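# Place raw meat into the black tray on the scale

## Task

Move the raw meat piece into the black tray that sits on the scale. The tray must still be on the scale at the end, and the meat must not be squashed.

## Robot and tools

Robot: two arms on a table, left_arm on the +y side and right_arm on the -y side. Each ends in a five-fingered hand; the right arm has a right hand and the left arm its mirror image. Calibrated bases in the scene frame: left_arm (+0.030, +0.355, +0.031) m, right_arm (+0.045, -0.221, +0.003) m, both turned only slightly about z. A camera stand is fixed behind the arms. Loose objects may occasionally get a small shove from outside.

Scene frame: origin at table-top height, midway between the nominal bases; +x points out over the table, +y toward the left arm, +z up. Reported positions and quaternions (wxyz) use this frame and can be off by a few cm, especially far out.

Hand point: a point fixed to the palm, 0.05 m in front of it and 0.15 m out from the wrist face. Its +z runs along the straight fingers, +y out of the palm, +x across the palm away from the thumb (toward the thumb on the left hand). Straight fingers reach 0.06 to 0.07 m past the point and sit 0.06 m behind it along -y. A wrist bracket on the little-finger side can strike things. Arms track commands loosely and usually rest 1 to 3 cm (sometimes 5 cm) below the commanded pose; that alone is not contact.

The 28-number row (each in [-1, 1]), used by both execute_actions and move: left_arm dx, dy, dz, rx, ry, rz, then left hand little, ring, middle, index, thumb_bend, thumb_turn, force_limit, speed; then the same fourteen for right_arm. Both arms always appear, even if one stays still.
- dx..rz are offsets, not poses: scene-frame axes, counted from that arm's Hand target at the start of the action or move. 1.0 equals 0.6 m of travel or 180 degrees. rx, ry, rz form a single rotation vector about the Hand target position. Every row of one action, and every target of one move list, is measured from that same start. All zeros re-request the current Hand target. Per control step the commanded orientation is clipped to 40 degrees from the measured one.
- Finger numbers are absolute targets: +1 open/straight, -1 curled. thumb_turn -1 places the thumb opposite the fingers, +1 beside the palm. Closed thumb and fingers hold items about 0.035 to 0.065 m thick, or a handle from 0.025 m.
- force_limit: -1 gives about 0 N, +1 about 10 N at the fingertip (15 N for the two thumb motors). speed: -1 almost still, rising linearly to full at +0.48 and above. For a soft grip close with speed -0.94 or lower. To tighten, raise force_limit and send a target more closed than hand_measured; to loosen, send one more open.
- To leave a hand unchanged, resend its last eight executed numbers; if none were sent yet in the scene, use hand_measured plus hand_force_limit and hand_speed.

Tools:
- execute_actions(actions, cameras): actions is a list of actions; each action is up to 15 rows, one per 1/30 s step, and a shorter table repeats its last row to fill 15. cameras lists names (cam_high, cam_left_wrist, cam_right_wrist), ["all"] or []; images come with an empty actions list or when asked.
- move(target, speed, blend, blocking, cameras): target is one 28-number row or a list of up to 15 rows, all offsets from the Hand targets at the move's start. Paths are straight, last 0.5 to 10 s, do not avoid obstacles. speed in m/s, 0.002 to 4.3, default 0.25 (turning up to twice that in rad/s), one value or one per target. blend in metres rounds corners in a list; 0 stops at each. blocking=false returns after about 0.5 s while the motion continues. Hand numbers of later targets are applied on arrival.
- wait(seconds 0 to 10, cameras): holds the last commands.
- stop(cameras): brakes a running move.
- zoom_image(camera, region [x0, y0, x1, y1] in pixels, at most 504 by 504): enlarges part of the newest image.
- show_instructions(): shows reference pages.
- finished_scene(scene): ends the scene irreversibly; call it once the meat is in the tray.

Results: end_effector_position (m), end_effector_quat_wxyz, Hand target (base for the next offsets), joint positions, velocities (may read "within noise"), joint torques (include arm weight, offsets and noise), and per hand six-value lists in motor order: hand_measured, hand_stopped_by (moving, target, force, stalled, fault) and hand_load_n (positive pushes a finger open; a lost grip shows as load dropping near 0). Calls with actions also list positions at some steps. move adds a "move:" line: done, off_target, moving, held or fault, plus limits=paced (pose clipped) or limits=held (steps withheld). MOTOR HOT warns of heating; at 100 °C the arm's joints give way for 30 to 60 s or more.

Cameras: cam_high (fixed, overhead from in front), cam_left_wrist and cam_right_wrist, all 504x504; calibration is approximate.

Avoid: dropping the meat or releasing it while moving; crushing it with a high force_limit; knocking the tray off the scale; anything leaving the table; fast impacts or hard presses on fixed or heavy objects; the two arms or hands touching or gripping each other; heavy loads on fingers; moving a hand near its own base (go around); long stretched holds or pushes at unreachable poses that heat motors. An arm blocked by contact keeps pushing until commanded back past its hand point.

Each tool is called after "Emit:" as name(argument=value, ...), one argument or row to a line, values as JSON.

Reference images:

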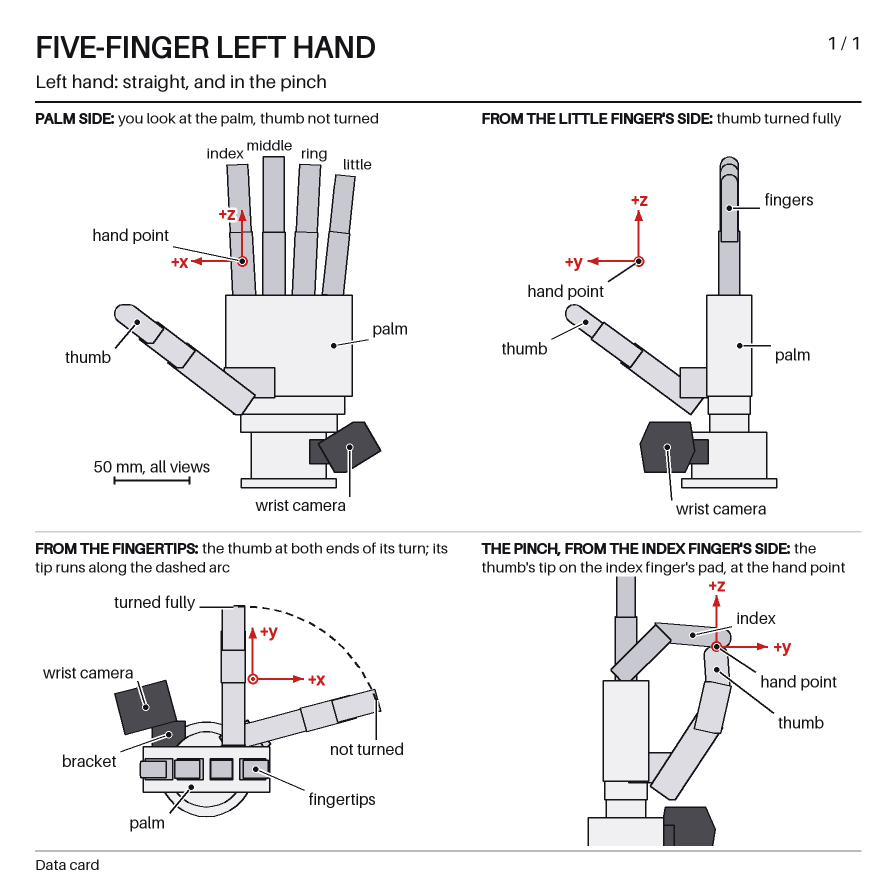

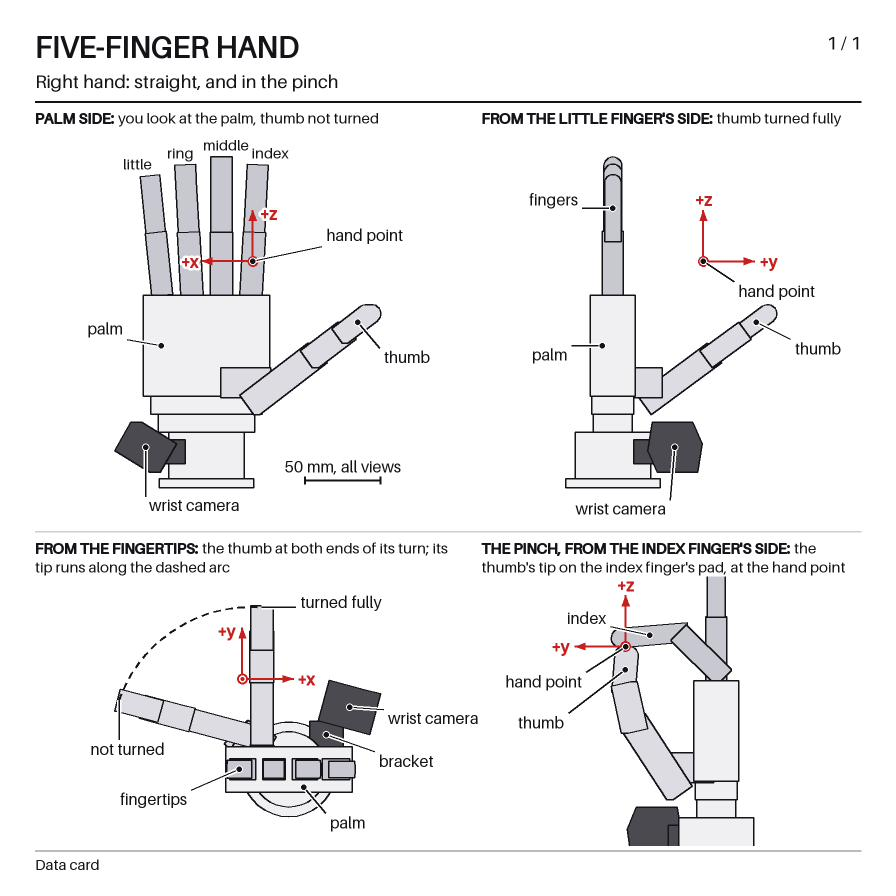

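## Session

Emit:
execute_actions(
  actions=[],
)

Emit:
zoom_image(
  camera="cam_high",
  region=[200, 100, 500, 300],
)

Scene clock: 0.00 s.
left_arm: end_effector_position=(+0.7258, +0.1945, +0.1908) hand_measured=(+1.000, +1.000, +1.000, +1.000, +1.000, +1.000) hand_load_n=(+0.5, +0.0, +0.0, +0.0, +0.0, +0.0) hand_stopped_by=(target, target, target, target, target, target) hand_force_limit=0.00 hand_speed=-0.80 end_effector_quat_wxyz=(-0.218, +0.901, -0.309, +0.214) | right_arm: end_effector_position=(+0.3837, +0.0592, +0.3534) hand_measured=(+1.000, +1.000, +1.000, +1.000, +1.000, +1.000) hand_load_n=(+0.0, +0.0, +0.0, +0.0, +0.0, +0.0) hand_stopped_by=(target, target, target, target, target, target) hand_force_limit=0.00 hand_speed=-0.80 end_effector_quat_wxyz=(-0.183, +0.739, -0.022, +0.648)
Joint positions: left_arm=[-0.263 1.893 1.733 -0.912 -0.387 -1.05] | right_arm=[1.063 0.972 0.827 0.005 0.852 -1.16]
Joint velocities: within noise
Joint torques (N m): no reading
Heat: left arm: hottest elbow 28 °C; right arm: hottest elbow 31 °C.
Hand target: left_arm +0.7357, +0.1922, +0.2139; -0.220, +0.897, -0.303, +0.235 | right_arm +0.3853, +0.0624, +0.3655; -0.191, +0.733, -0.028, +0.652
camera_calibration:
cam_left_wrist: T_world_to_cam=[[0.616907, 0.557522, 0.555513, -0.663437], [0.264281, -0.81159, 0.521035, -0.12986], [0.741337, -0.174619, -0.648018, -0.26495], [0, 0, 0, 1]] pos_world=[0.640016, 0.218223, 0.264517]
cam_right_wrist: T_world_to_cam=[[0.283993, -0.95736, -0.0530146, -0.0272126], [-0.643262, -0.149233, -0.750962, 0.510814], [0.711029, 0.24737, -0.658214, 0.0597825], [0, 0, 0, 1]] pos_world=[0.293808, 0.0353896, 0.421509]

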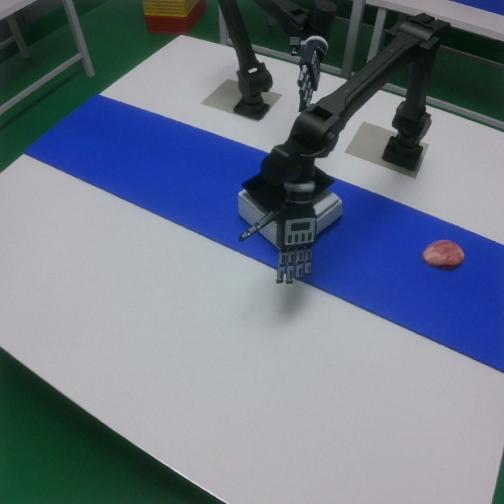

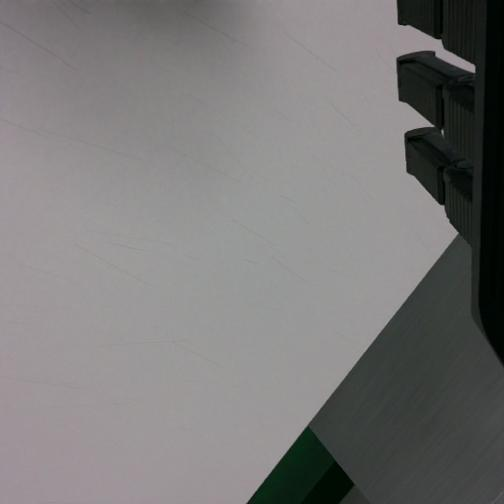

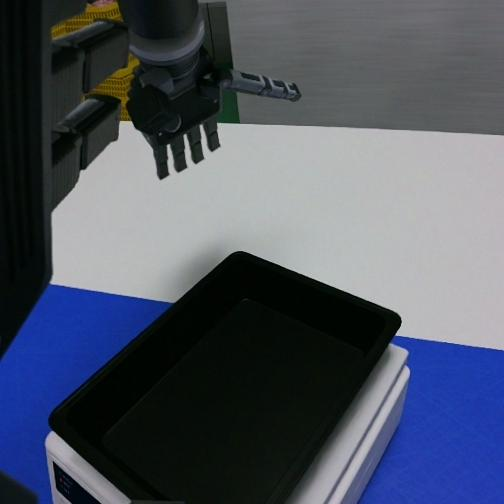

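Scaled by 1.680.

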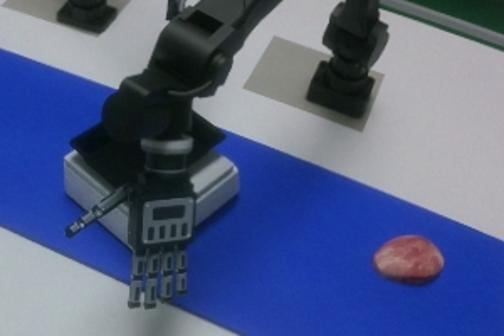

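Emit:
move(
  target=[-0.7095,0.638,0.0768,0.1272,-0.0104,-0.083,0.15,0.75,0.75,0.75,1,-1,0,0.2,0,-0.667,0,0,0,0,1,1,1,1,1,1,0,-0.8],
  speed=0.35,
  cameras=["all"],
)

Scene clock: 65.30 s.
left_arm: end_effector_position=(+0.3116, +0.5708, +0.2581) hand_measured=(+0.150, +0.750, +0.750, +0.750, +1.000, -1.000) hand_load_n=(+0.0, +0.0, +0.0, +0.0, +0.0, +0.0) hand_stopped_by=(target, target, target, target, target, target) hand_force_limit=0.00 hand_speed=0.20 end_effector_quat_wxyz=(-0.367, +0.784, -0.452, +0.215) | right_arm: end_effector_position=(+0.3832, -0.3329, +0.3432) hand_measured=(+1.000, +1.000, +1.000, +1.000, +1.000, +1.000) hand_load_n=(+0.0, +0.0, +0.0, +0.0, +0.0, +0.0) hand_stopped_by=(target, target, target, target, target, target) hand_force_limit=0.00 hand_speed=-0.80 end_effector_quat_wxyz=(-0.205, +0.742, -0.042, +0.637)
Joint positions: left_arm=[0.817 0.829 0.805 -0.695 0.246 0.202] | right_arm=[-0.708 0.54 0.645 -0.276 -0.917 -1.339]
Joint torques (N m): left_arm=[1.08 -1.03 11.08 1.33 0.08 0.06] | right_arm=[0.26 2.26 10.93 1.81 -0.22 -0.04]
Heat: left arm: hottest elbow 33 °C; right arm: hottest elbow 38 °C.
Hand target: left_arm +0.3101, +0.5750, +0.2601; -0.366, +0.785, -0.453, +0.211 | right_arm +0.3852, -0.3378, +0.3654; -0.191, +0.733, -0.028, +0.652
Off the commanded pose: left_arm 0.005 m, 0 deg | right_arm 0.023 m, 3 deg.
move: off_target (right_arm)
camera_calibration:
cam_left_wrist: T_world_to_cam=[[0.656708, 0.130834, 0.742709, -0.47224], [-0.0107658, -0.983109, 0.182702, 0.520855], [0.754068, -0.127978, -0.644207, 0.119834], [0, 0, 0, 1]] pos_world=[0.225368, 0.589179, 0.332774]
cam_right_wrist: T_world_to_cam=[[0.28473, -0.951558, -0.11604, -0.379718], [-0.662972, -0.108038, -0.740807, 0.462084], [0.692385, 0.287861, -0.661618, 0.172148], [0, 0, 0, 1]] pos_world=[0.295274, -0.360956, 0.412149]

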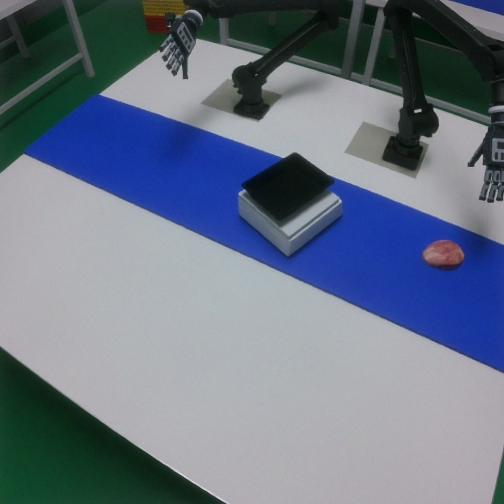

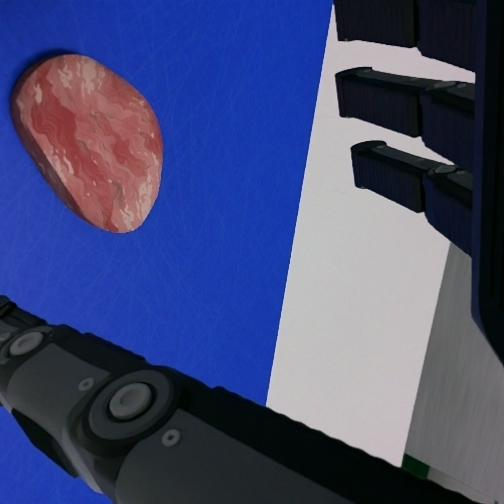

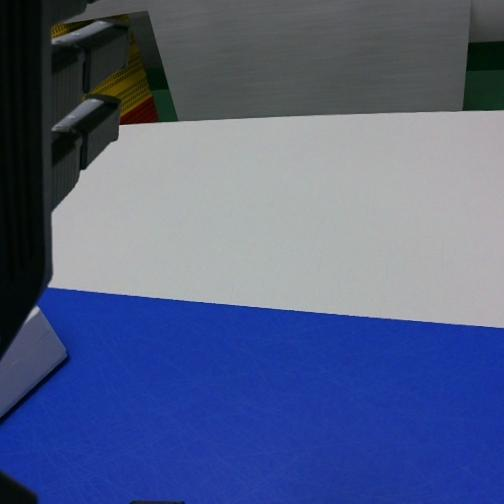

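Emit:
move(
  target=[0.1698,0.025,-0.3,0,0,0.039,0.75,0.75,0.75,0.75,1,-1,0,0.2,0,0,0,0,0,0,1,1,1,1,1,1,0,-0.8],
  speed=0.15,
  cameras=["cam_high","cam_left_wrist"],
)

Emit:
zoom_image(
  camera="cam_high",
  region=[390, 180, 504, 294],
)

Scene clock: 111.57 s.
left_arm: end_effector_position=(+0.4038, +0.5904, +0.0776) hand_measured=(+0.750, +0.750, +0.750, +0.750, +1.000, -1.000) hand_load_n=(+0.0, +0.0, +0.0, +0.0, +0.0, +0.0) hand_stopped_by=(target, target, target, target, target, target) hand_force_limit=0.00 hand_speed=0.20 end_effector_quat_wxyz=(-0.372, +0.814, -0.407, +0.181) | right_arm: end_effector_position=(+0.3832, -0.3329, +0.3432) hand_measured=(+1.000, +1.000, +1.000, +1.000, +1.000, +1.000) hand_load_n=(+0.0, +0.0, +0.0, +0.0, +0.0, +0.0) hand_stopped_by=(target, target, target, target, target, target) hand_force_limit=0.00 hand_speed=-0.80 end_effector_quat_wxyz=(-0.205, +0.742, -0.042, +0.637)
Joint positions: left_arm=[0.602 1.296 0.601 -0.021 -0.022 -0.008] | right_arm=[-0.708 0.54 0.645 -0.276 -0.917 -1.339]
Joint torques (N m): left_arm=[-0.44 -4.78 8.54 2.74 -0.2 -0.17] | right_arm=[-0.44 0.97 10.92 1.58 -0.22 -0.05]
Heat: left arm: hottest elbow 36 °C; right arm: hottest elbow 46 °C.
Hand target: left_arm +0.4118, +0.5899, +0.0798; -0.378, +0.811, -0.405, +0.188 | right_arm +0.3852, -0.3378, +0.3654; -0.191, +0.733, -0.028, +0.652
Off the commanded pose: left_arm 0.009 m, 1 deg | right_arm 0.023 m, 3 deg.
move: off_target (right_arm)
camera_calibration:
cam_left_wrist: T_world_to_cam=[[0.655433, 0.213277, 0.724514, -0.448027], [0.115968, -0.976343, 0.182497, 0.518992], [0.746297, -0.0355938, -0.664661, -0.11333], [0, 0, 0, 1]] pos_world=[0.318043, 0.598235, 0.154562]
Images, in order (width x height): cam_high 504x504, cam_left_wrist 504x504.

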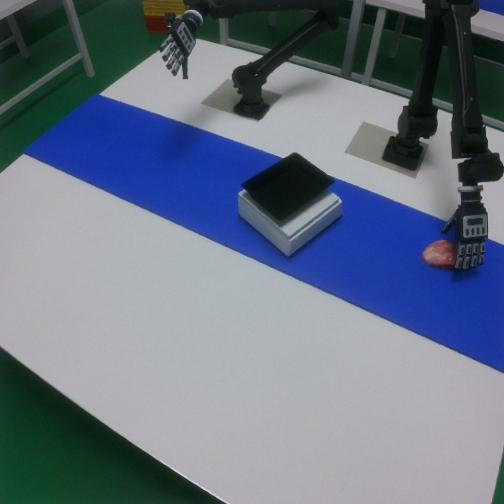

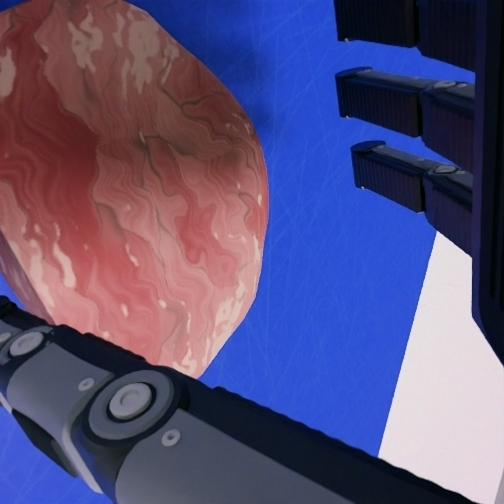

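Scaled by 4.421.

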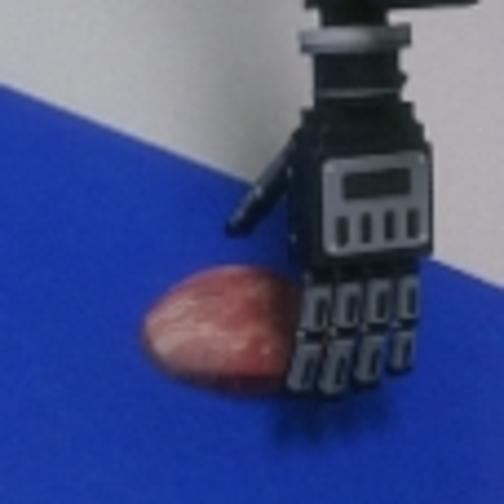

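Emit:
move(
  target=[
    [0.003,-0.004,-0.062,0,0,0,0.75,0.75,0.75,0.75,1,-1,-0.4,-0.9,0,0,0,0,0,0,1,1,1,1,1,1,0,-0.8],
    [0.003,-0.004,-0.062,0,0,0,0.4,0.1,0.05,0.0,1,-1,-0.4,-0.9,0,0,0,0,0,0,1,1,1,1,1,1,0,-0.8],
  ],
  speed=0.08,
  cameras=["cam_high","cam_left_wrist"],
)

Emit:
zoom_image(
  camera="cam_high",
  region=[390, 180, 504, 294],
)

Scene clock: 198.00 s.
left_arm: end_effector_position=(+0.4116, +0.5926, +0.0461) hand_measured=(+0.400, +0.136, +0.278, +0.250, +1.000, -1.000) hand_load_n=(+0.0, +3.0, +1.5, +2.0, +0.5, +1.0) hand_stopped_by=(target, force, force, force, target, target) hand_force_limit=-0.40 hand_speed=-0.90 end_effector_quat_wxyz=(-0.384, +0.810, -0.403, +0.188) | right_arm: end_effector_position=(+0.3832, -0.3329, +0.3432) hand_measured=(+1.000, +1.000, +1.000, +1.000, +1.000, +1.000) hand_load_n=(+0.0, +0.0, +0.0, +0.0, +0.0, +0.0) hand_stopped_by=(target, target, target, target, target, target) hand_force_limit=0.00 hand_speed=-0.80 end_effector_quat_wxyz=(-0.205, +0.742, -0.042, +0.637)
Joint positions: left_arm=[0.594 1.395 0.561 0.146 -0.03 -0.017] | right_arm=[-0.708 0.54 0.645 -0.276 -0.917 -1.339]
Joint torques (N m): left_arm=[-0.85 -5.19 7.47 1.68 -0.17 -0.17] | right_arm=[-0.38 1.2 10.99 1.63 -0.22 -0.06]
Heat: left arm: hottest elbow 33 °C; right arm: hottest elbow 49 °C.
Hand target: left_arm +0.4137, +0.5876, +0.0428; -0.378, +0.811, -0.405, +0.189 | right_arm +0.3852, -0.3378, +0.3654; -0.191, +0.733, -0.028, +0.652
Off the commanded pose: left_arm 0.006 m, 1 deg | right_arm 0.023 m, 3 deg.
move: off_target (right_arm)
camera_calibration:
cam_left_wrist: T_world_to_cam=[[0.636508, 0.204715, 0.743605, -0.418843], [0.115417, -0.978557, 0.170604, 0.528054], [0.762585, -0.022766, -0.646487, -0.155133], [0, 0, 0, 1]] pos_world=[0.323953, 0.598943, 0.121075]
Images, in order (width x height): cam_high 504x504, cam_left_wrist 504x504.

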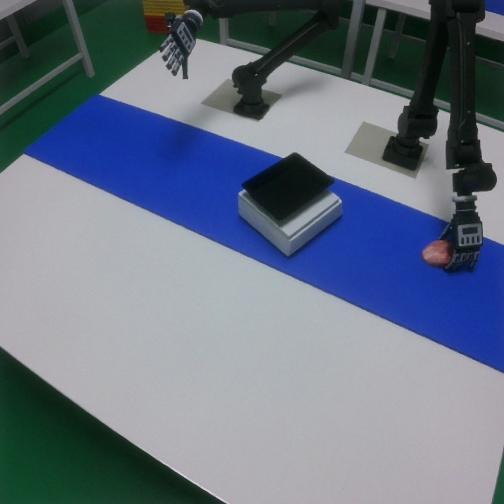

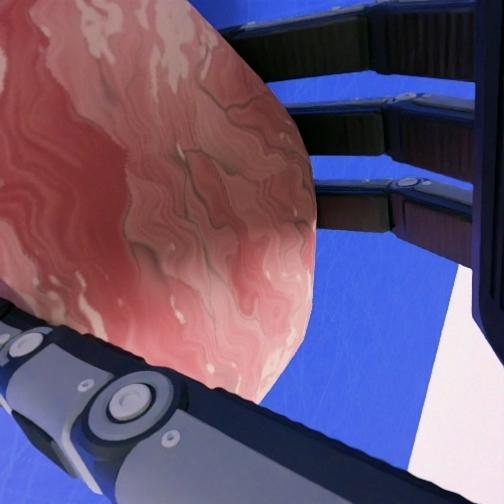

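Scaled by 4.421.

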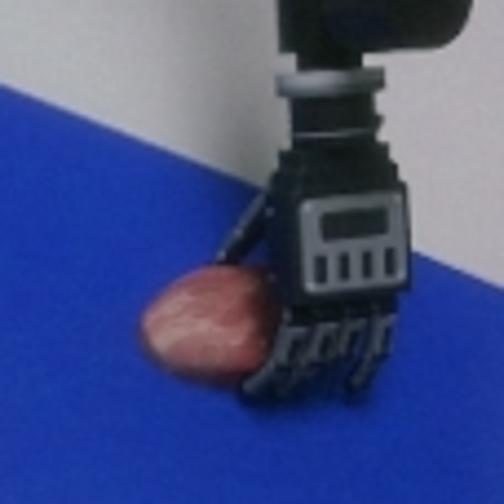

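Emit:
move(
  target=[0.01,0.01,0.15,0,0,0,0.4,0.1,0.05,0.0,1,-1,-0.4,-0.9,0,0,0,0,0,0,1,1,1,1,1,1,0,-0.8],
  speed=0.08,
  cameras=["cam_high","cam_left_wrist"],
)

Emit:
zoom_image(
  camera="cam_high",
  region=[390, 150, 504, 264],
)

Scene clock: 208.90 s.
left_arm: end_effector_position=(+0.3895, +0.5769, +0.0894) hand_measured=(+0.400, +0.136, +0.278, +0.250, +1.000, -1.000) hand_load_n=(+0.0, +3.0, +0.5, +2.0, +0.5, +1.5) hand_stopped_by=(target, force, force, force, target, target) hand_force_limit=-0.40 hand_speed=-0.90 end_effector_quat_wxyz=(-0.342, +0.828, -0.413, +0.165) | right_arm: end_effector_position=(+0.3832, -0.3329, +0.3432) hand_measured=(+1.000, +1.000, +1.000, +1.000, +1.000, +1.000) hand_load_n=(+0.0, +0.0, -0.5, +0.0, +0.0, +0.0) hand_stopped_by=(target, target, target, target, target, target) hand_force_limit=0.00 hand_speed=-0.80 end_effector_quat_wxyz=(-0.205, +0.742, -0.042, +0.637)
Joint positions: left_arm=[0.594 1.237 0.628 -0.183 -0.03 -0.017] | right_arm=[-0.708 0.54 0.645 -0.276 -0.917 -1.339]
Joint torques (N m): left_arm=[-0.67 -6.3 14.45 1.58 0 -0.15] | right_arm=[0.26 1.49 11.12 1.76 -0.17 -0.09]
Heat: left arm: hottest elbow 33 °C; right arm: hottest elbow 49 °C.
Hand target: left_arm +0.4198, +0.5936, +0.1328; -0.378, +0.811, -0.405, +0.189 | right_arm +0.3852, -0.3378, +0.3654; -0.191, +0.733, -0.028, +0.652
Off the commanded pose: left_arm 0.055 m, 5 deg | right_arm 0.023 m, 3 deg.
move: off_target (left_arm, right_arm)
camera_calibration:
cam_left_wrist: T_world_to_cam=[[0.696595, 0.247209, 0.67353, -0.475372], [0.131848, -0.966885, 0.218517, 0.49041], [0.705246, -0.0634144, -0.706121, -0.059458], [0, 0, 0, 1]] pos_world=[0.308415, 0.587916, 0.17103]
Images, in order (width x height): cam_high 504x504, cam_left_wrist 504x504.

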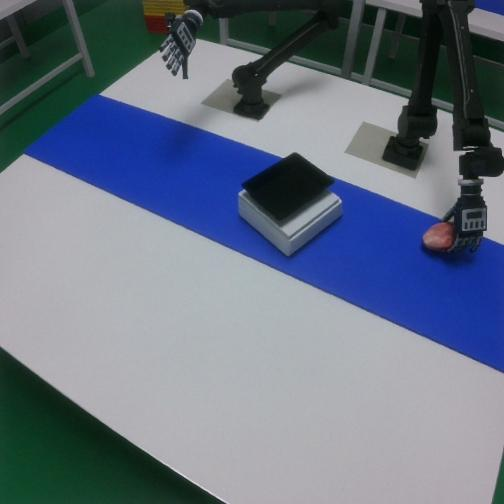

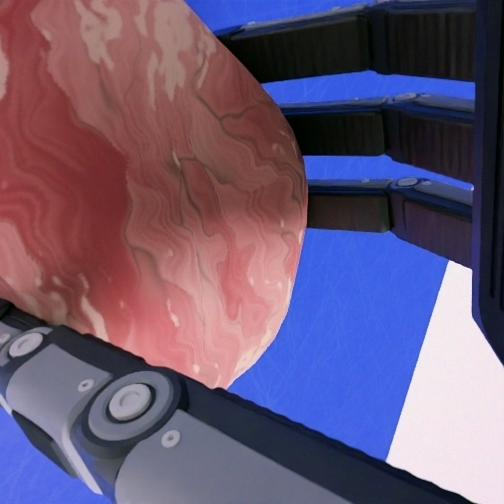

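Scaled by 4.421.

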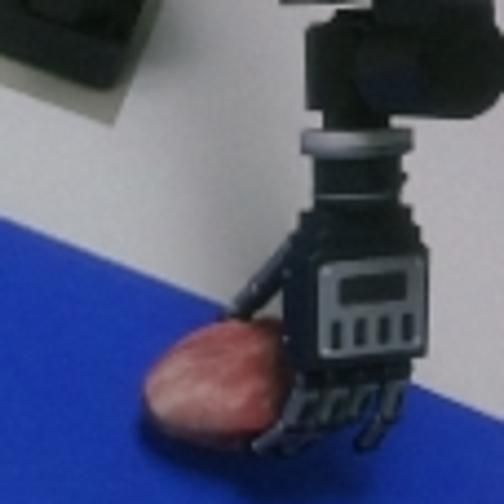

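Emit:
move(
  target=[
    [0.0,0.0,0.2,0,0,0,0.4,0.1,0.0,-0.05,1,-1,-0.2,-0.9,0,0,0,0,0,0,1,1,1,1,1,1,0,-0.8],
    [0.13,-0.781,0.245,0,0,-0.056,0.4,0.1,0.0,-0.05,1,-1,-0.2,-0.9,0,0,0,0,0,0,1,1,1,1,1,1,0,-0.8],
  ],
  speed=[0.12,0.25],
  blend=0.05,
  cameras=["cam_high","cam_left_wrist"],
)

Emit:
zoom_image(
  camera="cam_high",
  region=[230, 90, 370, 230],
)

Scene clock: 272.23 s.
left_arm: end_effector_position=(+0.4767, +0.1388, +0.2396) hand_measured=(+0.400, +0.136, +0.176, +0.186, +1.000, -1.000) hand_load_n=(+0.0, +0.5, +4.5, +2.5, +1.5, +1.0) hand_stopped_by=(target, force, force, force, target, target) hand_force_limit=-0.20 hand_speed=-0.90 end_effector_quat_wxyz=(-0.360, +0.768, -0.497, +0.184) | right_arm: end_effector_position=(+0.3832, -0.3329, +0.3432) hand_measured=(+1.000, +1.000, +1.000, +1.000, +1.000, +1.000) hand_load_n=(+0.0, +0.0, +0.0, +0.0, +0.0, +0.0) hand_stopped_by=(target, target, target, target, target, target) hand_force_limit=0.00 hand_speed=-0.80 end_effector_quat_wxyz=(-0.205, +0.742, -0.042, +0.637)
Joint positions: left_arm=[-0.637 1.381 1.219 -0.977 -0.737 -0.868] | right_arm=[-0.708 0.54 0.645 -0.276 -0.917 -1.339]
Joint torques (N m): left_arm=[-0.03 -7.41 16.21 0.59 -0.78 -0.23] | right_arm=[-0.32 1.96 11.08 1.76 -0.21 -0.08]
Heat: left arm: hottest elbow 39 °C; right arm: hottest elbow 50 °C.
Hand target: left_arm +0.4977, +0.1250, +0.2797; -0.360, +0.772, -0.474, +0.221 | right_arm +0.3852, -0.3378, +0.3654; -0.191, +0.733, -0.028, +0.652
Off the commanded pose: left_arm 0.047 m, 5 deg | right_arm 0.023 m, 3 deg.
move: off_target (left_arm, right_arm)
camera_calibration:
cam_left_wrist: T_world_to_cam=[[0.720496, 0.0503771, 0.691627, -0.517372], [-0.0620514, -0.988673, 0.136655, 0.137591], [0.690677, -0.141376, -0.709209, -0.0242302], [0, 0, 0, 1]] pos_world=[0.398037, 0.158671, 0.321841]
Images, in order (width x height): cam_high 504x504, cam_left_wrist 504x504.

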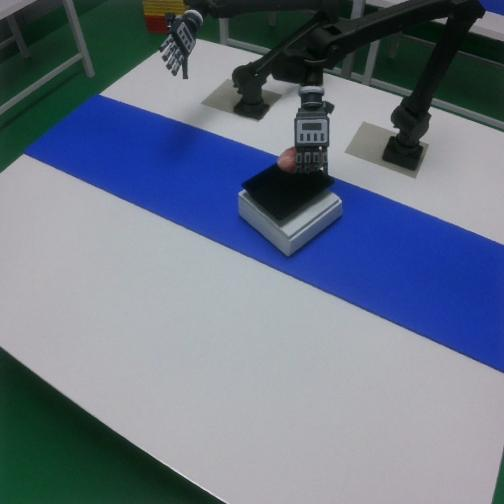

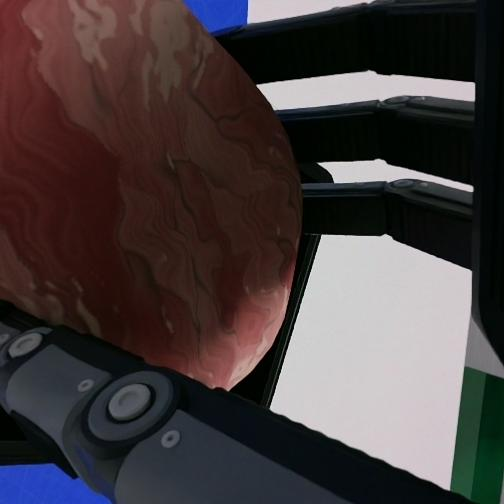

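Scaled by 3.600.

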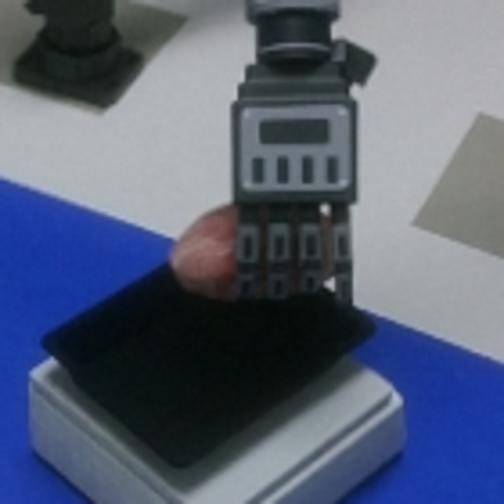

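Emit:
move(
  target=[0.0055,-0.0067,-0.128,0,0,0,0.4,0.1,0.0,-0.05,1,-1,-0.2,-0.9,0,0,0,0,0,0,1,1,1,1,1,1,0,-0.8],
  speed=0.08,
  cameras=["cam_high","cam_left_wrist"],
)

Emit:
zoom_image(
  camera="cam_high",
  region=[230, 110, 370, 250],
)

Scene clock: 310.77 s.
left_arm: end_effector_position=(+0.4917, +0.1286, +0.1890) hand_measured=(+0.400, +0.136, +0.176, +0.186, +1.000, -1.000) hand_load_n=(+0.0, +0.5, +4.5, +2.5, +1.0, +1.0) hand_stopped_by=(target, force, force, force, target, target) hand_force_limit=-0.20 hand_speed=-0.90 end_effector_quat_wxyz=(-0.360, +0.770, -0.489, +0.197) | right_arm: end_effector_position=(+0.3832, -0.3329, +0.3432) hand_measured=(+1.000, +1.000, +1.000, +1.000, +1.000, +1.000) hand_load_n=(+0.0, +0.0, +0.0, +0.0, +0.0, +0.5) hand_stopped_by=(target, target, target, target, target, target) hand_force_limit=0.00 hand_speed=-0.80 end_effector_quat_wxyz=(-0.205, +0.742, -0.042, +0.637)
Joint positions: left_arm=[-0.637 1.443 1.138 -0.807 -0.739 -0.873] | right_arm=[-0.708 0.54 0.645 -0.276 -0.917 -1.339]
Joint torques (N m): left_arm=[-0.67 -8.12 10.37 1.91 -0.8 -0.21] | right_arm=[0.26 1.44 11.15 1.77 -0.18 -0.04]
Heat: left arm: hottest elbow 45 °C; right arm: hottest elbow 51 °C.
Hand target: left_arm +0.5010, +0.1210, +0.2030; -0.360, +0.772, -0.474, +0.221 | right_arm +0.3852, -0.3378, +0.3654; -0.191, +0.733, -0.028, +0.652
Off the commanded pose: left_arm 0.018 m, 3 deg | right_arm 0.023 m, 3 deg.
move: off_target (left_arm, right_arm)
camera_calibration:
cam_left_wrist: T_world_to_cam=[[0.702564, 0.0656646, 0.708584, -0.489043], [-0.0616345, -0.986377, 0.152519, 0.131851], [0.708946, -0.150827, -0.688946, -0.0835576], [0, 0, 0, 1]] pos_world=[0.410948, 0.149565, 0.268851]
Images, in order (width x height): cam_high 504x504, cam_left_wrist 504x504.

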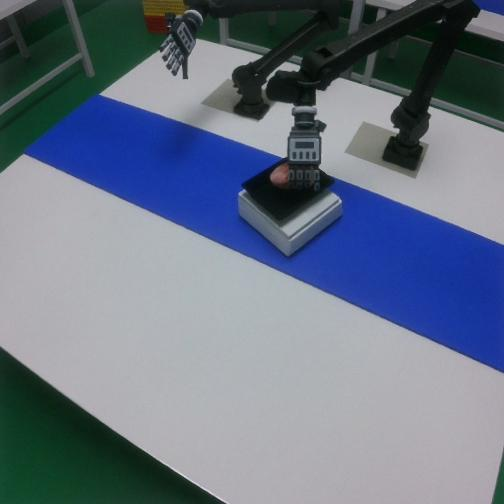

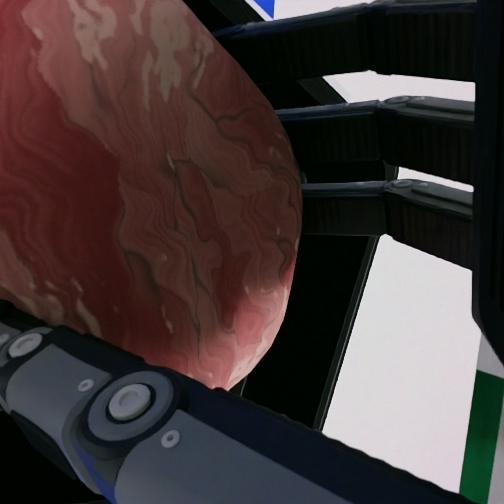

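Scaled by 3.600.

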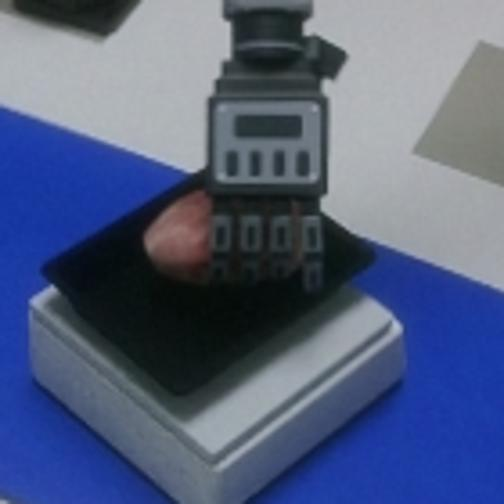

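Emit:
move(
  target=[0.0108,-0.004,-0.0525,0,0,0,0.4,0.1,0.0,-0.05,1,-1,-0.2,-0.9,0,0,0,0,0,0,1,1,1,1,1,1,0,-0.8],
  speed=0.06,
  cameras=["cam_high","cam_left_wrist"],
)

Emit:
zoom_image(
  camera="cam_high",
  region=[230, 110, 370, 250],
)

Scene clock: 343.63 s.
left_arm: end_effector_position=(+0.4995, +0.1252, +0.1689) hand_measured=(+0.400, +0.136, +0.176, +0.186, +1.000, -1.000) hand_load_n=(-0.5, +0.5, +4.0, +2.5, +1.0, +0.5) hand_stopped_by=(target, force, force, force, target, target) hand_force_limit=-0.20 hand_speed=-0.90 end_effector_quat_wxyz=(-0.364, +0.769, -0.483, +0.206) | right_arm: end_effector_position=(+0.3832, -0.3329, +0.3432) hand_measured=(+1.000, +1.000, +1.000, +1.000, +1.000, +1.000) hand_load_n=(+0.0, +0.0, +0.0, +0.0, +0.0, +0.0) hand_stopped_by=(target, target, target, target, target, target) hand_force_limit=0.00 hand_speed=-0.80 end_effector_quat_wxyz=(-0.205, +0.742, -0.042, +0.637)
Joint positions: left_arm=[-0.637 1.473 1.105 -0.724 -0.748 -0.873] | right_arm=[-0.708 0.54 0.645 -0.276 -0.917 -1.339]
Joint torques (N m): left_arm=[-0.38 -7.18 9.52 2.3 -0.43 -0.16] | right_arm=[-0.62 1.08 11.11 1.74 -0.18 -0.06]
Heat: left arm: hottest elbow 39 °C; right arm: hottest elbow 51 °C.
Hand target: left_arm +0.5076, +0.1185, +0.1716; -0.360, +0.772, -0.474, +0.221 | right_arm +0.3852, -0.3378, +0.3654; -0.191, +0.733, -0.028, +0.652
Off the commanded pose: left_arm 0.011 m, 2 deg | right_arm 0.023 m, 3 deg.
move: off_target (left_arm, right_arm)
camera_calibration:
cam_left_wrist: T_world_to_cam=[[0.686393, 0.0725741, 0.723601, -0.475379], [-0.0610181, -0.985752, 0.156747, 0.13102], [0.724667, -0.151743, -0.672185, -0.113937], [0, 0, 0, 1]] pos_world=[0.416858, 0.146364, 0.246861]
Images, in order (width x height): cam_high 504x504, cam_left_wrist 504x504.

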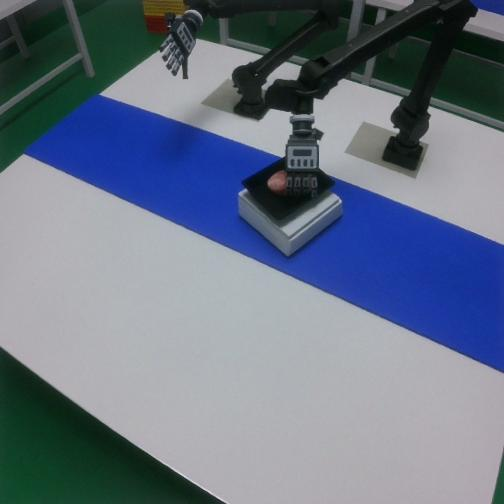

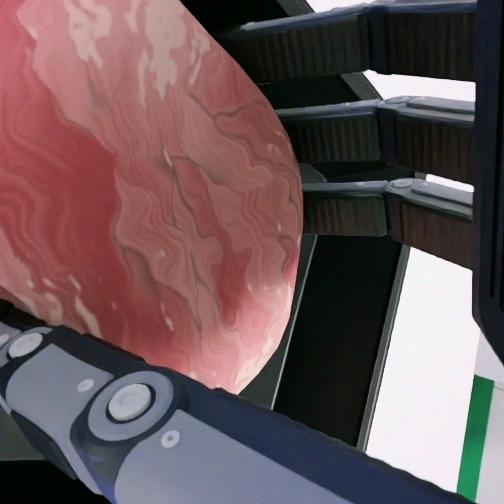

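Scaled by 3.600.

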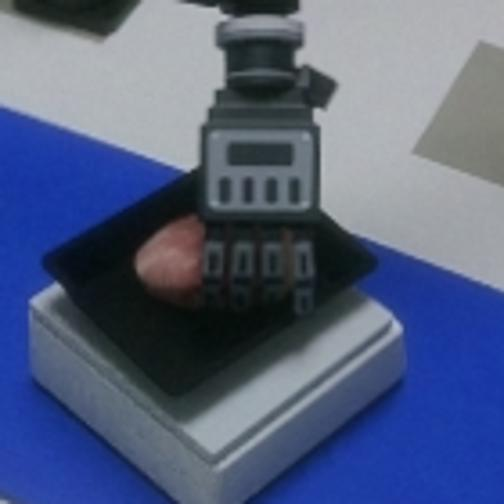

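Emit:
move(
  target=[
    [0.045,-0.01,0.085,0,0,0,0.4,0.1,0.0,-0.05,1,-1,-0.2,-0.9,0,0,0,0,0,0,1,1,1,1,1,1,0,-0.8],
    [0.045,-0.01,0.087,0,0,0,0.0,0.1,0.0,-0.05,1,-1,-0.2,-0.2,0,0,0,0,0,0,1,1,1,1,1,1,0,-0.8],
    [0.019,-0.011,0.0,0,0,0,0.0,0.1,0.0,-0.05,1,-1,-0.2,-0.2,0,0,0,0,0,0,1,1,1,1,1,1,0,-0.8],
  ],
  speed=0.07,
  cameras=["cam_high","cam_left_wrist"],
)

Emit:
zoom_image(
  camera="cam_high",
  region=[230, 110, 370, 250],
)

Scene clock: 383.00 s.
left_arm: end_effector_position=(+0.5109, +0.1219, +0.1579) hand_measured=(+0.000, +0.136, +0.176, +0.186, +1.000, -1.000) hand_load_n=(+0.0, +0.5, +4.0, +2.5, +1.0, +0.5) hand_stopped_by=(target, force, force, force, target, target) hand_force_limit=-0.20 hand_speed=-0.20 end_effector_quat_wxyz=(-0.360, +0.771, -0.487, +0.197) | right_arm: end_effector_position=(+0.3832, -0.3329, +0.3432) hand_measured=(+1.000, +1.000, +1.000, +1.000, +1.000, +1.000) hand_load_n=(+0.0, +0.0, +0.0, +0.0, +0.0, +0.0) hand_stopped_by=(target, target, target, target, target, target) hand_force_limit=0.00 hand_speed=-0.80 end_effector_quat_wxyz=(-0.205, +0.742, -0.042, +0.637)
Joint positions: left_arm=[-0.625 1.52 1.135 -0.72 -0.735 -0.865] | right_arm=[-0.708 0.54 0.645 -0.276 -0.917 -1.339]
Joint torques (N m): left_arm=[-0.91 -9.47 10.03 2.07 -0.77 -0.21] | right_arm=[-0.15 0.5 11.3 1.89 -0.16 -0.08]
Heat: left arm: hottest elbow 37 °C; right arm: hottest elbow 52 °C.
Hand target: left_arm +0.5190, +0.1119, +0.1715; -0.360, +0.772, -0.474, +0.221 | right_arm +0.3852, -0.3378, +0.3654; -0.191, +0.733, -0.028, +0.652
Off the commanded pose: left_arm 0.019 m, 3 deg | right_arm 0.023 m, 3 deg.
move: off_target (left_arm, right_arm); target 2's new numbers were sent with left_arm's hand 0.049 m and 4 deg from that target
camera_calibration:
cam_left_wrist: T_world_to_cam=[[0.70116, 0.0703901, 0.709521, -0.480047], [-0.0566888, -0.986461, 0.153886, 0.128433], [0.710747, -0.14812, -0.687677, -0.120969], [0, 0, 0, 1]] pos_world=[0.429849, 0.142567, 0.237652]
Images, in order (width x height): cam_high 504x504, cam_left_wrist 504x504.

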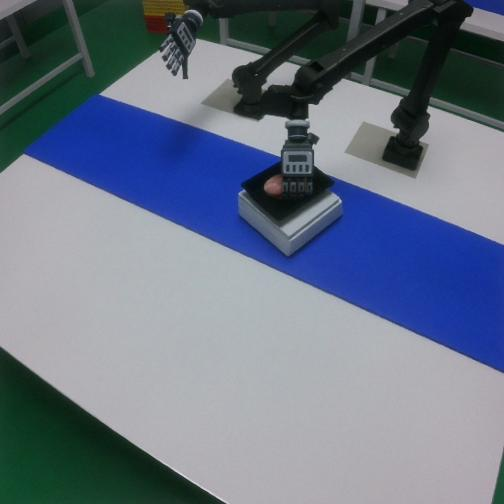

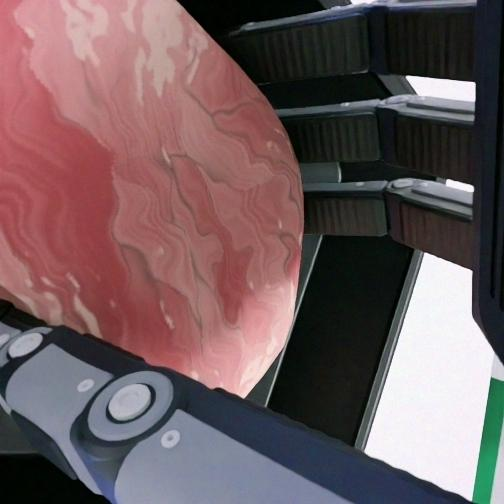

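Scaled by 3.600.

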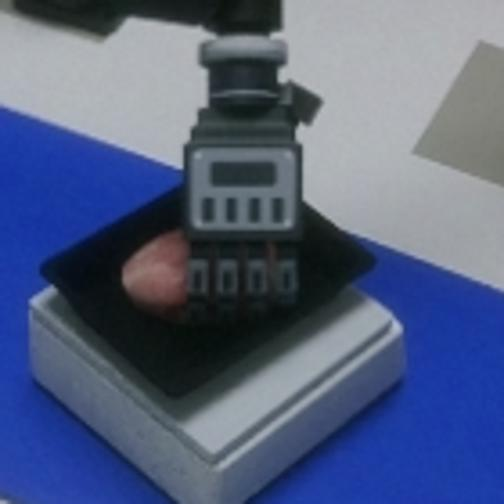

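Emit:
move(
  target=[0,0,-0.018,0,0,0,0.0,0.1,0.0,-0.05,1,-1,-0.2,-0.2,0,0,0,0,0,0,1,1,1,1,1,1,0,-0.8],
  speed=0.05,
  cameras=[],
)

Scene clock: 388.77 s.
left_arm: end_effector_position=(+0.5122, +0.1205, +0.1529) hand_measured=(+0.000, +0.136, +0.176, +0.186, +1.000, -1.000) hand_load_n=(-0.5, +0.5, +4.0, +2.5, +1.0, +1.0) hand_stopped_by=(target, force, force, force, target, target) hand_force_limit=-0.20 hand_speed=-0.20 end_effector_quat_wxyz=(-0.360, +0.771, -0.484, +0.203) | right_arm: end_effector_position=(+0.3832, -0.3329, +0.3432) hand_measured=(+1.000, +1.000, +1.000, +1.000, +1.000, +1.000) hand_load_n=(+0.0, +0.0, +0.0, +0.0, +0.0, +0.0) hand_stopped_by=(target, target, target, target, target, target) hand_force_limit=0.00 hand_speed=-0.80 end_effector_quat_wxyz=(-0.205, +0.742, -0.042, +0.637)
Joint positions: left_arm=[-0.626 1.524 1.121 -0.69 -0.735 -0.867] | right_arm=[-0.708 0.54 0.645 -0.276 -0.917 -1.339]
Joint torques (N m): left_arm=[-0.5 -8.41 9.63 1.96 -0.79 -0.2] | right_arm=[-0.26 1.32 11.12 1.95 -0.25 -0.09]
Heat: left arm: hottest elbow 37 °C; right arm: hottest elbow 52 °C.
Hand target: left_arm +0.5188, +0.1119, +0.1606; -0.360, +0.772, -0.474, +0.221 | right_arm +0.3852, -0.3378, +0.3654; -0.191, +0.733, -0.028, +0.652
Off the commanded pose: left_arm 0.013 m, 2 deg | right_arm 0.023 m, 3 deg.
move: off_target (left_arm, right_arm)
No camera images: "cameras" was empty.

Emit:
move(
  target=[0,0,-0.01,0,0,0,0.0,0.1,0.0,-0.05,1,-1,-0.2,-0.2,0,0,0,0,0,0,1,1,1,1,1,1,0,-0.8],
  speed=0.05,
  cameras=["cam_high","cam_left_wrist"],
)

Emit:
zoom_image(
  camera="cam_high",
  region=[230, 110, 370, 250],
)

Scene clock: 397.43 s.
left_arm: end_effector_position=(+0.5131, +0.1192, +0.1500) hand_measured=(+0.000, +0.136, +0.176, +0.186, +1.000, -1.000) hand_load_n=(-0.5, +0.5, +4.0, +2.0, +1.0, +1.0) hand_stopped_by=(target, force, force, force, target, target) hand_force_limit=-0.20 hand_speed=-0.20 end_effector_quat_wxyz=(-0.360, +0.771, -0.482, +0.207) | right_arm: end_effector_position=(+0.3832, -0.3329, +0.3432) hand_measured=(+1.000, +1.000, +1.000, +1.000, +1.000, +1.000) hand_load_n=(+0.0, +0.0, +0.0, +0.0, +0.0, +0.0) hand_stopped_by=(target, target, target, target, target, target) hand_force_limit=0.00 hand_speed=-0.80 end_effector_quat_wxyz=(-0.205, +0.742, -0.042, +0.637)
Joint positions: left_arm=[-0.627 1.527 1.114 -0.673 -0.736 -0.868] | right_arm=[-0.708 0.54 0.645 -0.276 -0.917 -1.339]
Joint torques (N m): left_arm=[-0.15 -8.41 9.37 1.87 -0.78 -0.19] | right_arm=[-0.21 2.2 11.07 1.88 -0.16 -0.05]
Heat: left arm: hottest elbow 36 °C; right arm: hottest elbow 52 °C.
Hand target: left_arm +0.5188, +0.1118, +0.1546; -0.360, +0.772, -0.474, +0.221 | right_arm +0.3852, -0.3378, +0.3654; -0.191, +0.733, -0.028, +0.652
Off the commanded pose: left_arm 0.010 m, 2 deg | right_arm 0.023 m, 3 deg.
move: off_target (right_arm)
camera_calibration:
cam_left_wrist: T_world_to_cam=[[0.689027, 0.078967, 0.720421, -0.472296], [-0.0595841, -0.984509, 0.164902, 0.126721], [0.722282, -0.156547, -0.673647, -0.135378], [0, 0, 0, 1]] pos_world=[0.430756, 0.140861, 0.228159]
Images, in order (width x height): cam_high 504x504, cam_left_wrist 504x504.

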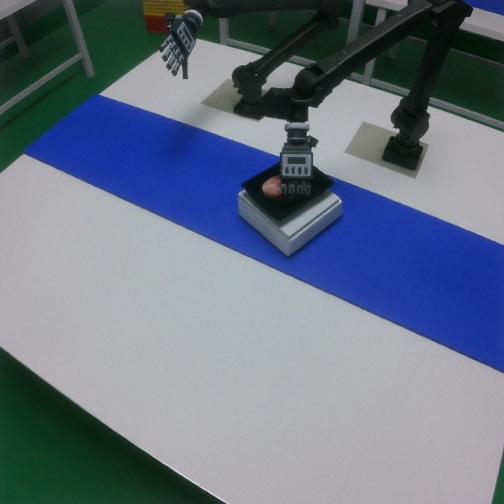

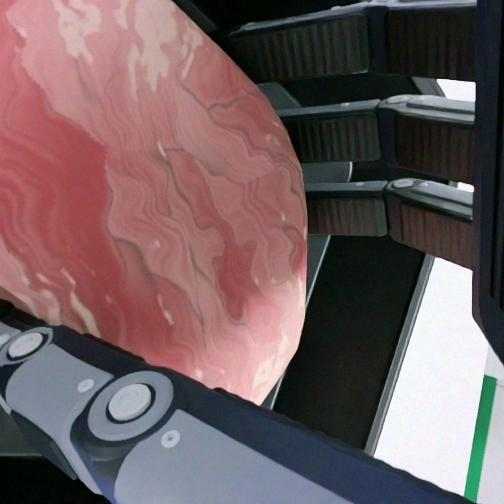

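Scaled by 3.600.

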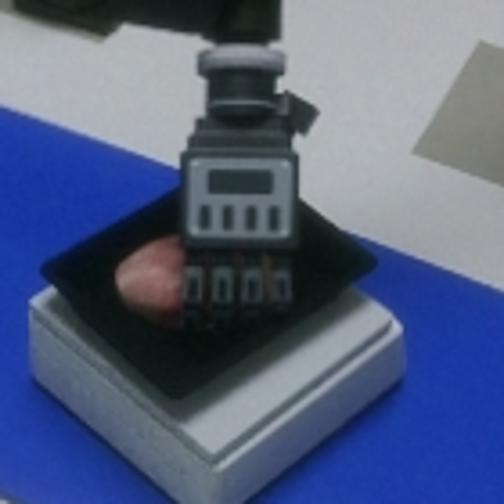

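Emit:
move(
  target=[
    [0,0,0,0,0,0,0.3,0.4,0.45,0.45,1,-1,-0.5,-0.75,0,0,0,0,0,0,1,1,1,1,1,1,0,-0.8],
  ],
  speed=0.05,
  cameras=["cam_high","cam_left_wrist"],
)

Emit:
zoom_image(
  camera="cam_high",
  region=[230, 110, 370, 250],
)

Scene clock: 407.07 s.
left_arm: end_effector_position=(+0.5130, +0.1166, +0.1504) hand_measured=(+0.300, +0.400, +0.450, +0.450, +1.000, -1.000) hand_load_n=(-1.0, +0.0, +0.0, +0.0, +0.0, +0.5) hand_stopped_by=(target, target, target, target, target, target) hand_force_limit=-0.50 hand_speed=-0.75 end_effector_quat_wxyz=(-0.359, +0.771, -0.482, +0.210) | right_arm: end_effector_position=(+0.3832, -0.3329, +0.3432) hand_measured=(+1.000, +1.000, +1.000, +1.000, +1.000, +1.000) hand_load_n=(+0.0, +0.0, +0.0, +0.0, +0.5, +0.0) hand_stopped_by=(target, target, target, target, target, target) hand_force_limit=0.00 hand_speed=-0.80 end_effector_quat_wxyz=(-0.205, +0.742, -0.042, +0.637)
Joint positions: left_arm=[-0.631 1.527 1.113 -0.669 -0.736 -0.872] | right_arm=[-0.708 0.54 0.645 -0.276 -0.917 -1.339]
Joint torques (N m): left_arm=[-0.38 -8.53 9.42 1.72 -0.74 -0.11] | right_arm=[0.03 2.2 11.08 1.95 -0.21 -0.07]
Heat: left arm: hottest elbow 36 °C; right arm: hottest elbow 52 °C.
Hand target: left_arm +0.5188, +0.1120, +0.1545; -0.360, +0.772, -0.474, +0.221 | right_arm +0.3852, -0.3378, +0.3654; -0.191, +0.733, -0.028, +0.652
Off the commanded pose: left_arm 0.009 m, 2 deg | right_arm 0.023 m, 3 deg.
move: off_target (right_arm)
camera_calibration:
cam_left_wrist: T_world_to_cam=[[0.685771, 0.0811485, 0.723279, -0.471262], [-0.0618797, -0.983666, 0.169033, 0.124468], [0.725182, -0.160674, -0.669548, -0.137039], [0, 0, 0, 1]] pos_world=[0.430258, 0.138658, 0.228061]
Images, in order (width x height): cam_high 504x504, cam_left_wrist 504x504.

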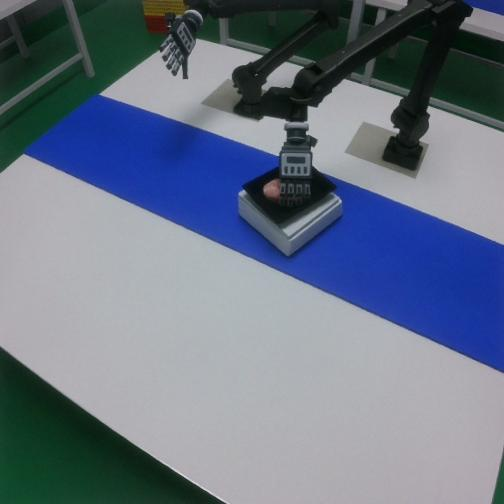

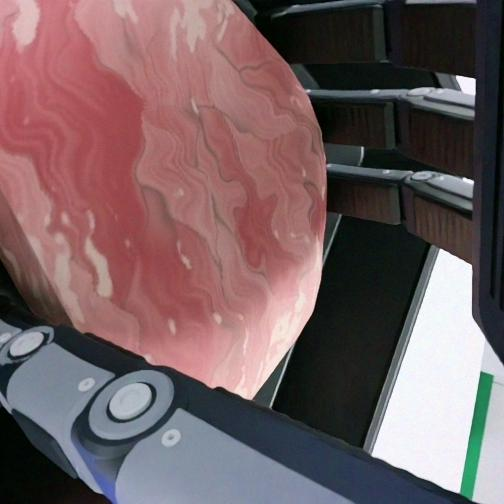

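Scaled by 3.600.

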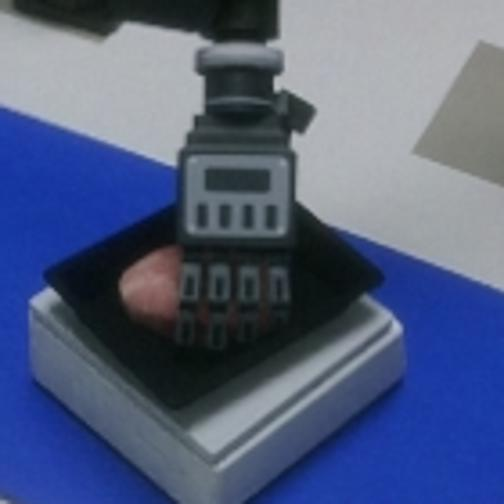

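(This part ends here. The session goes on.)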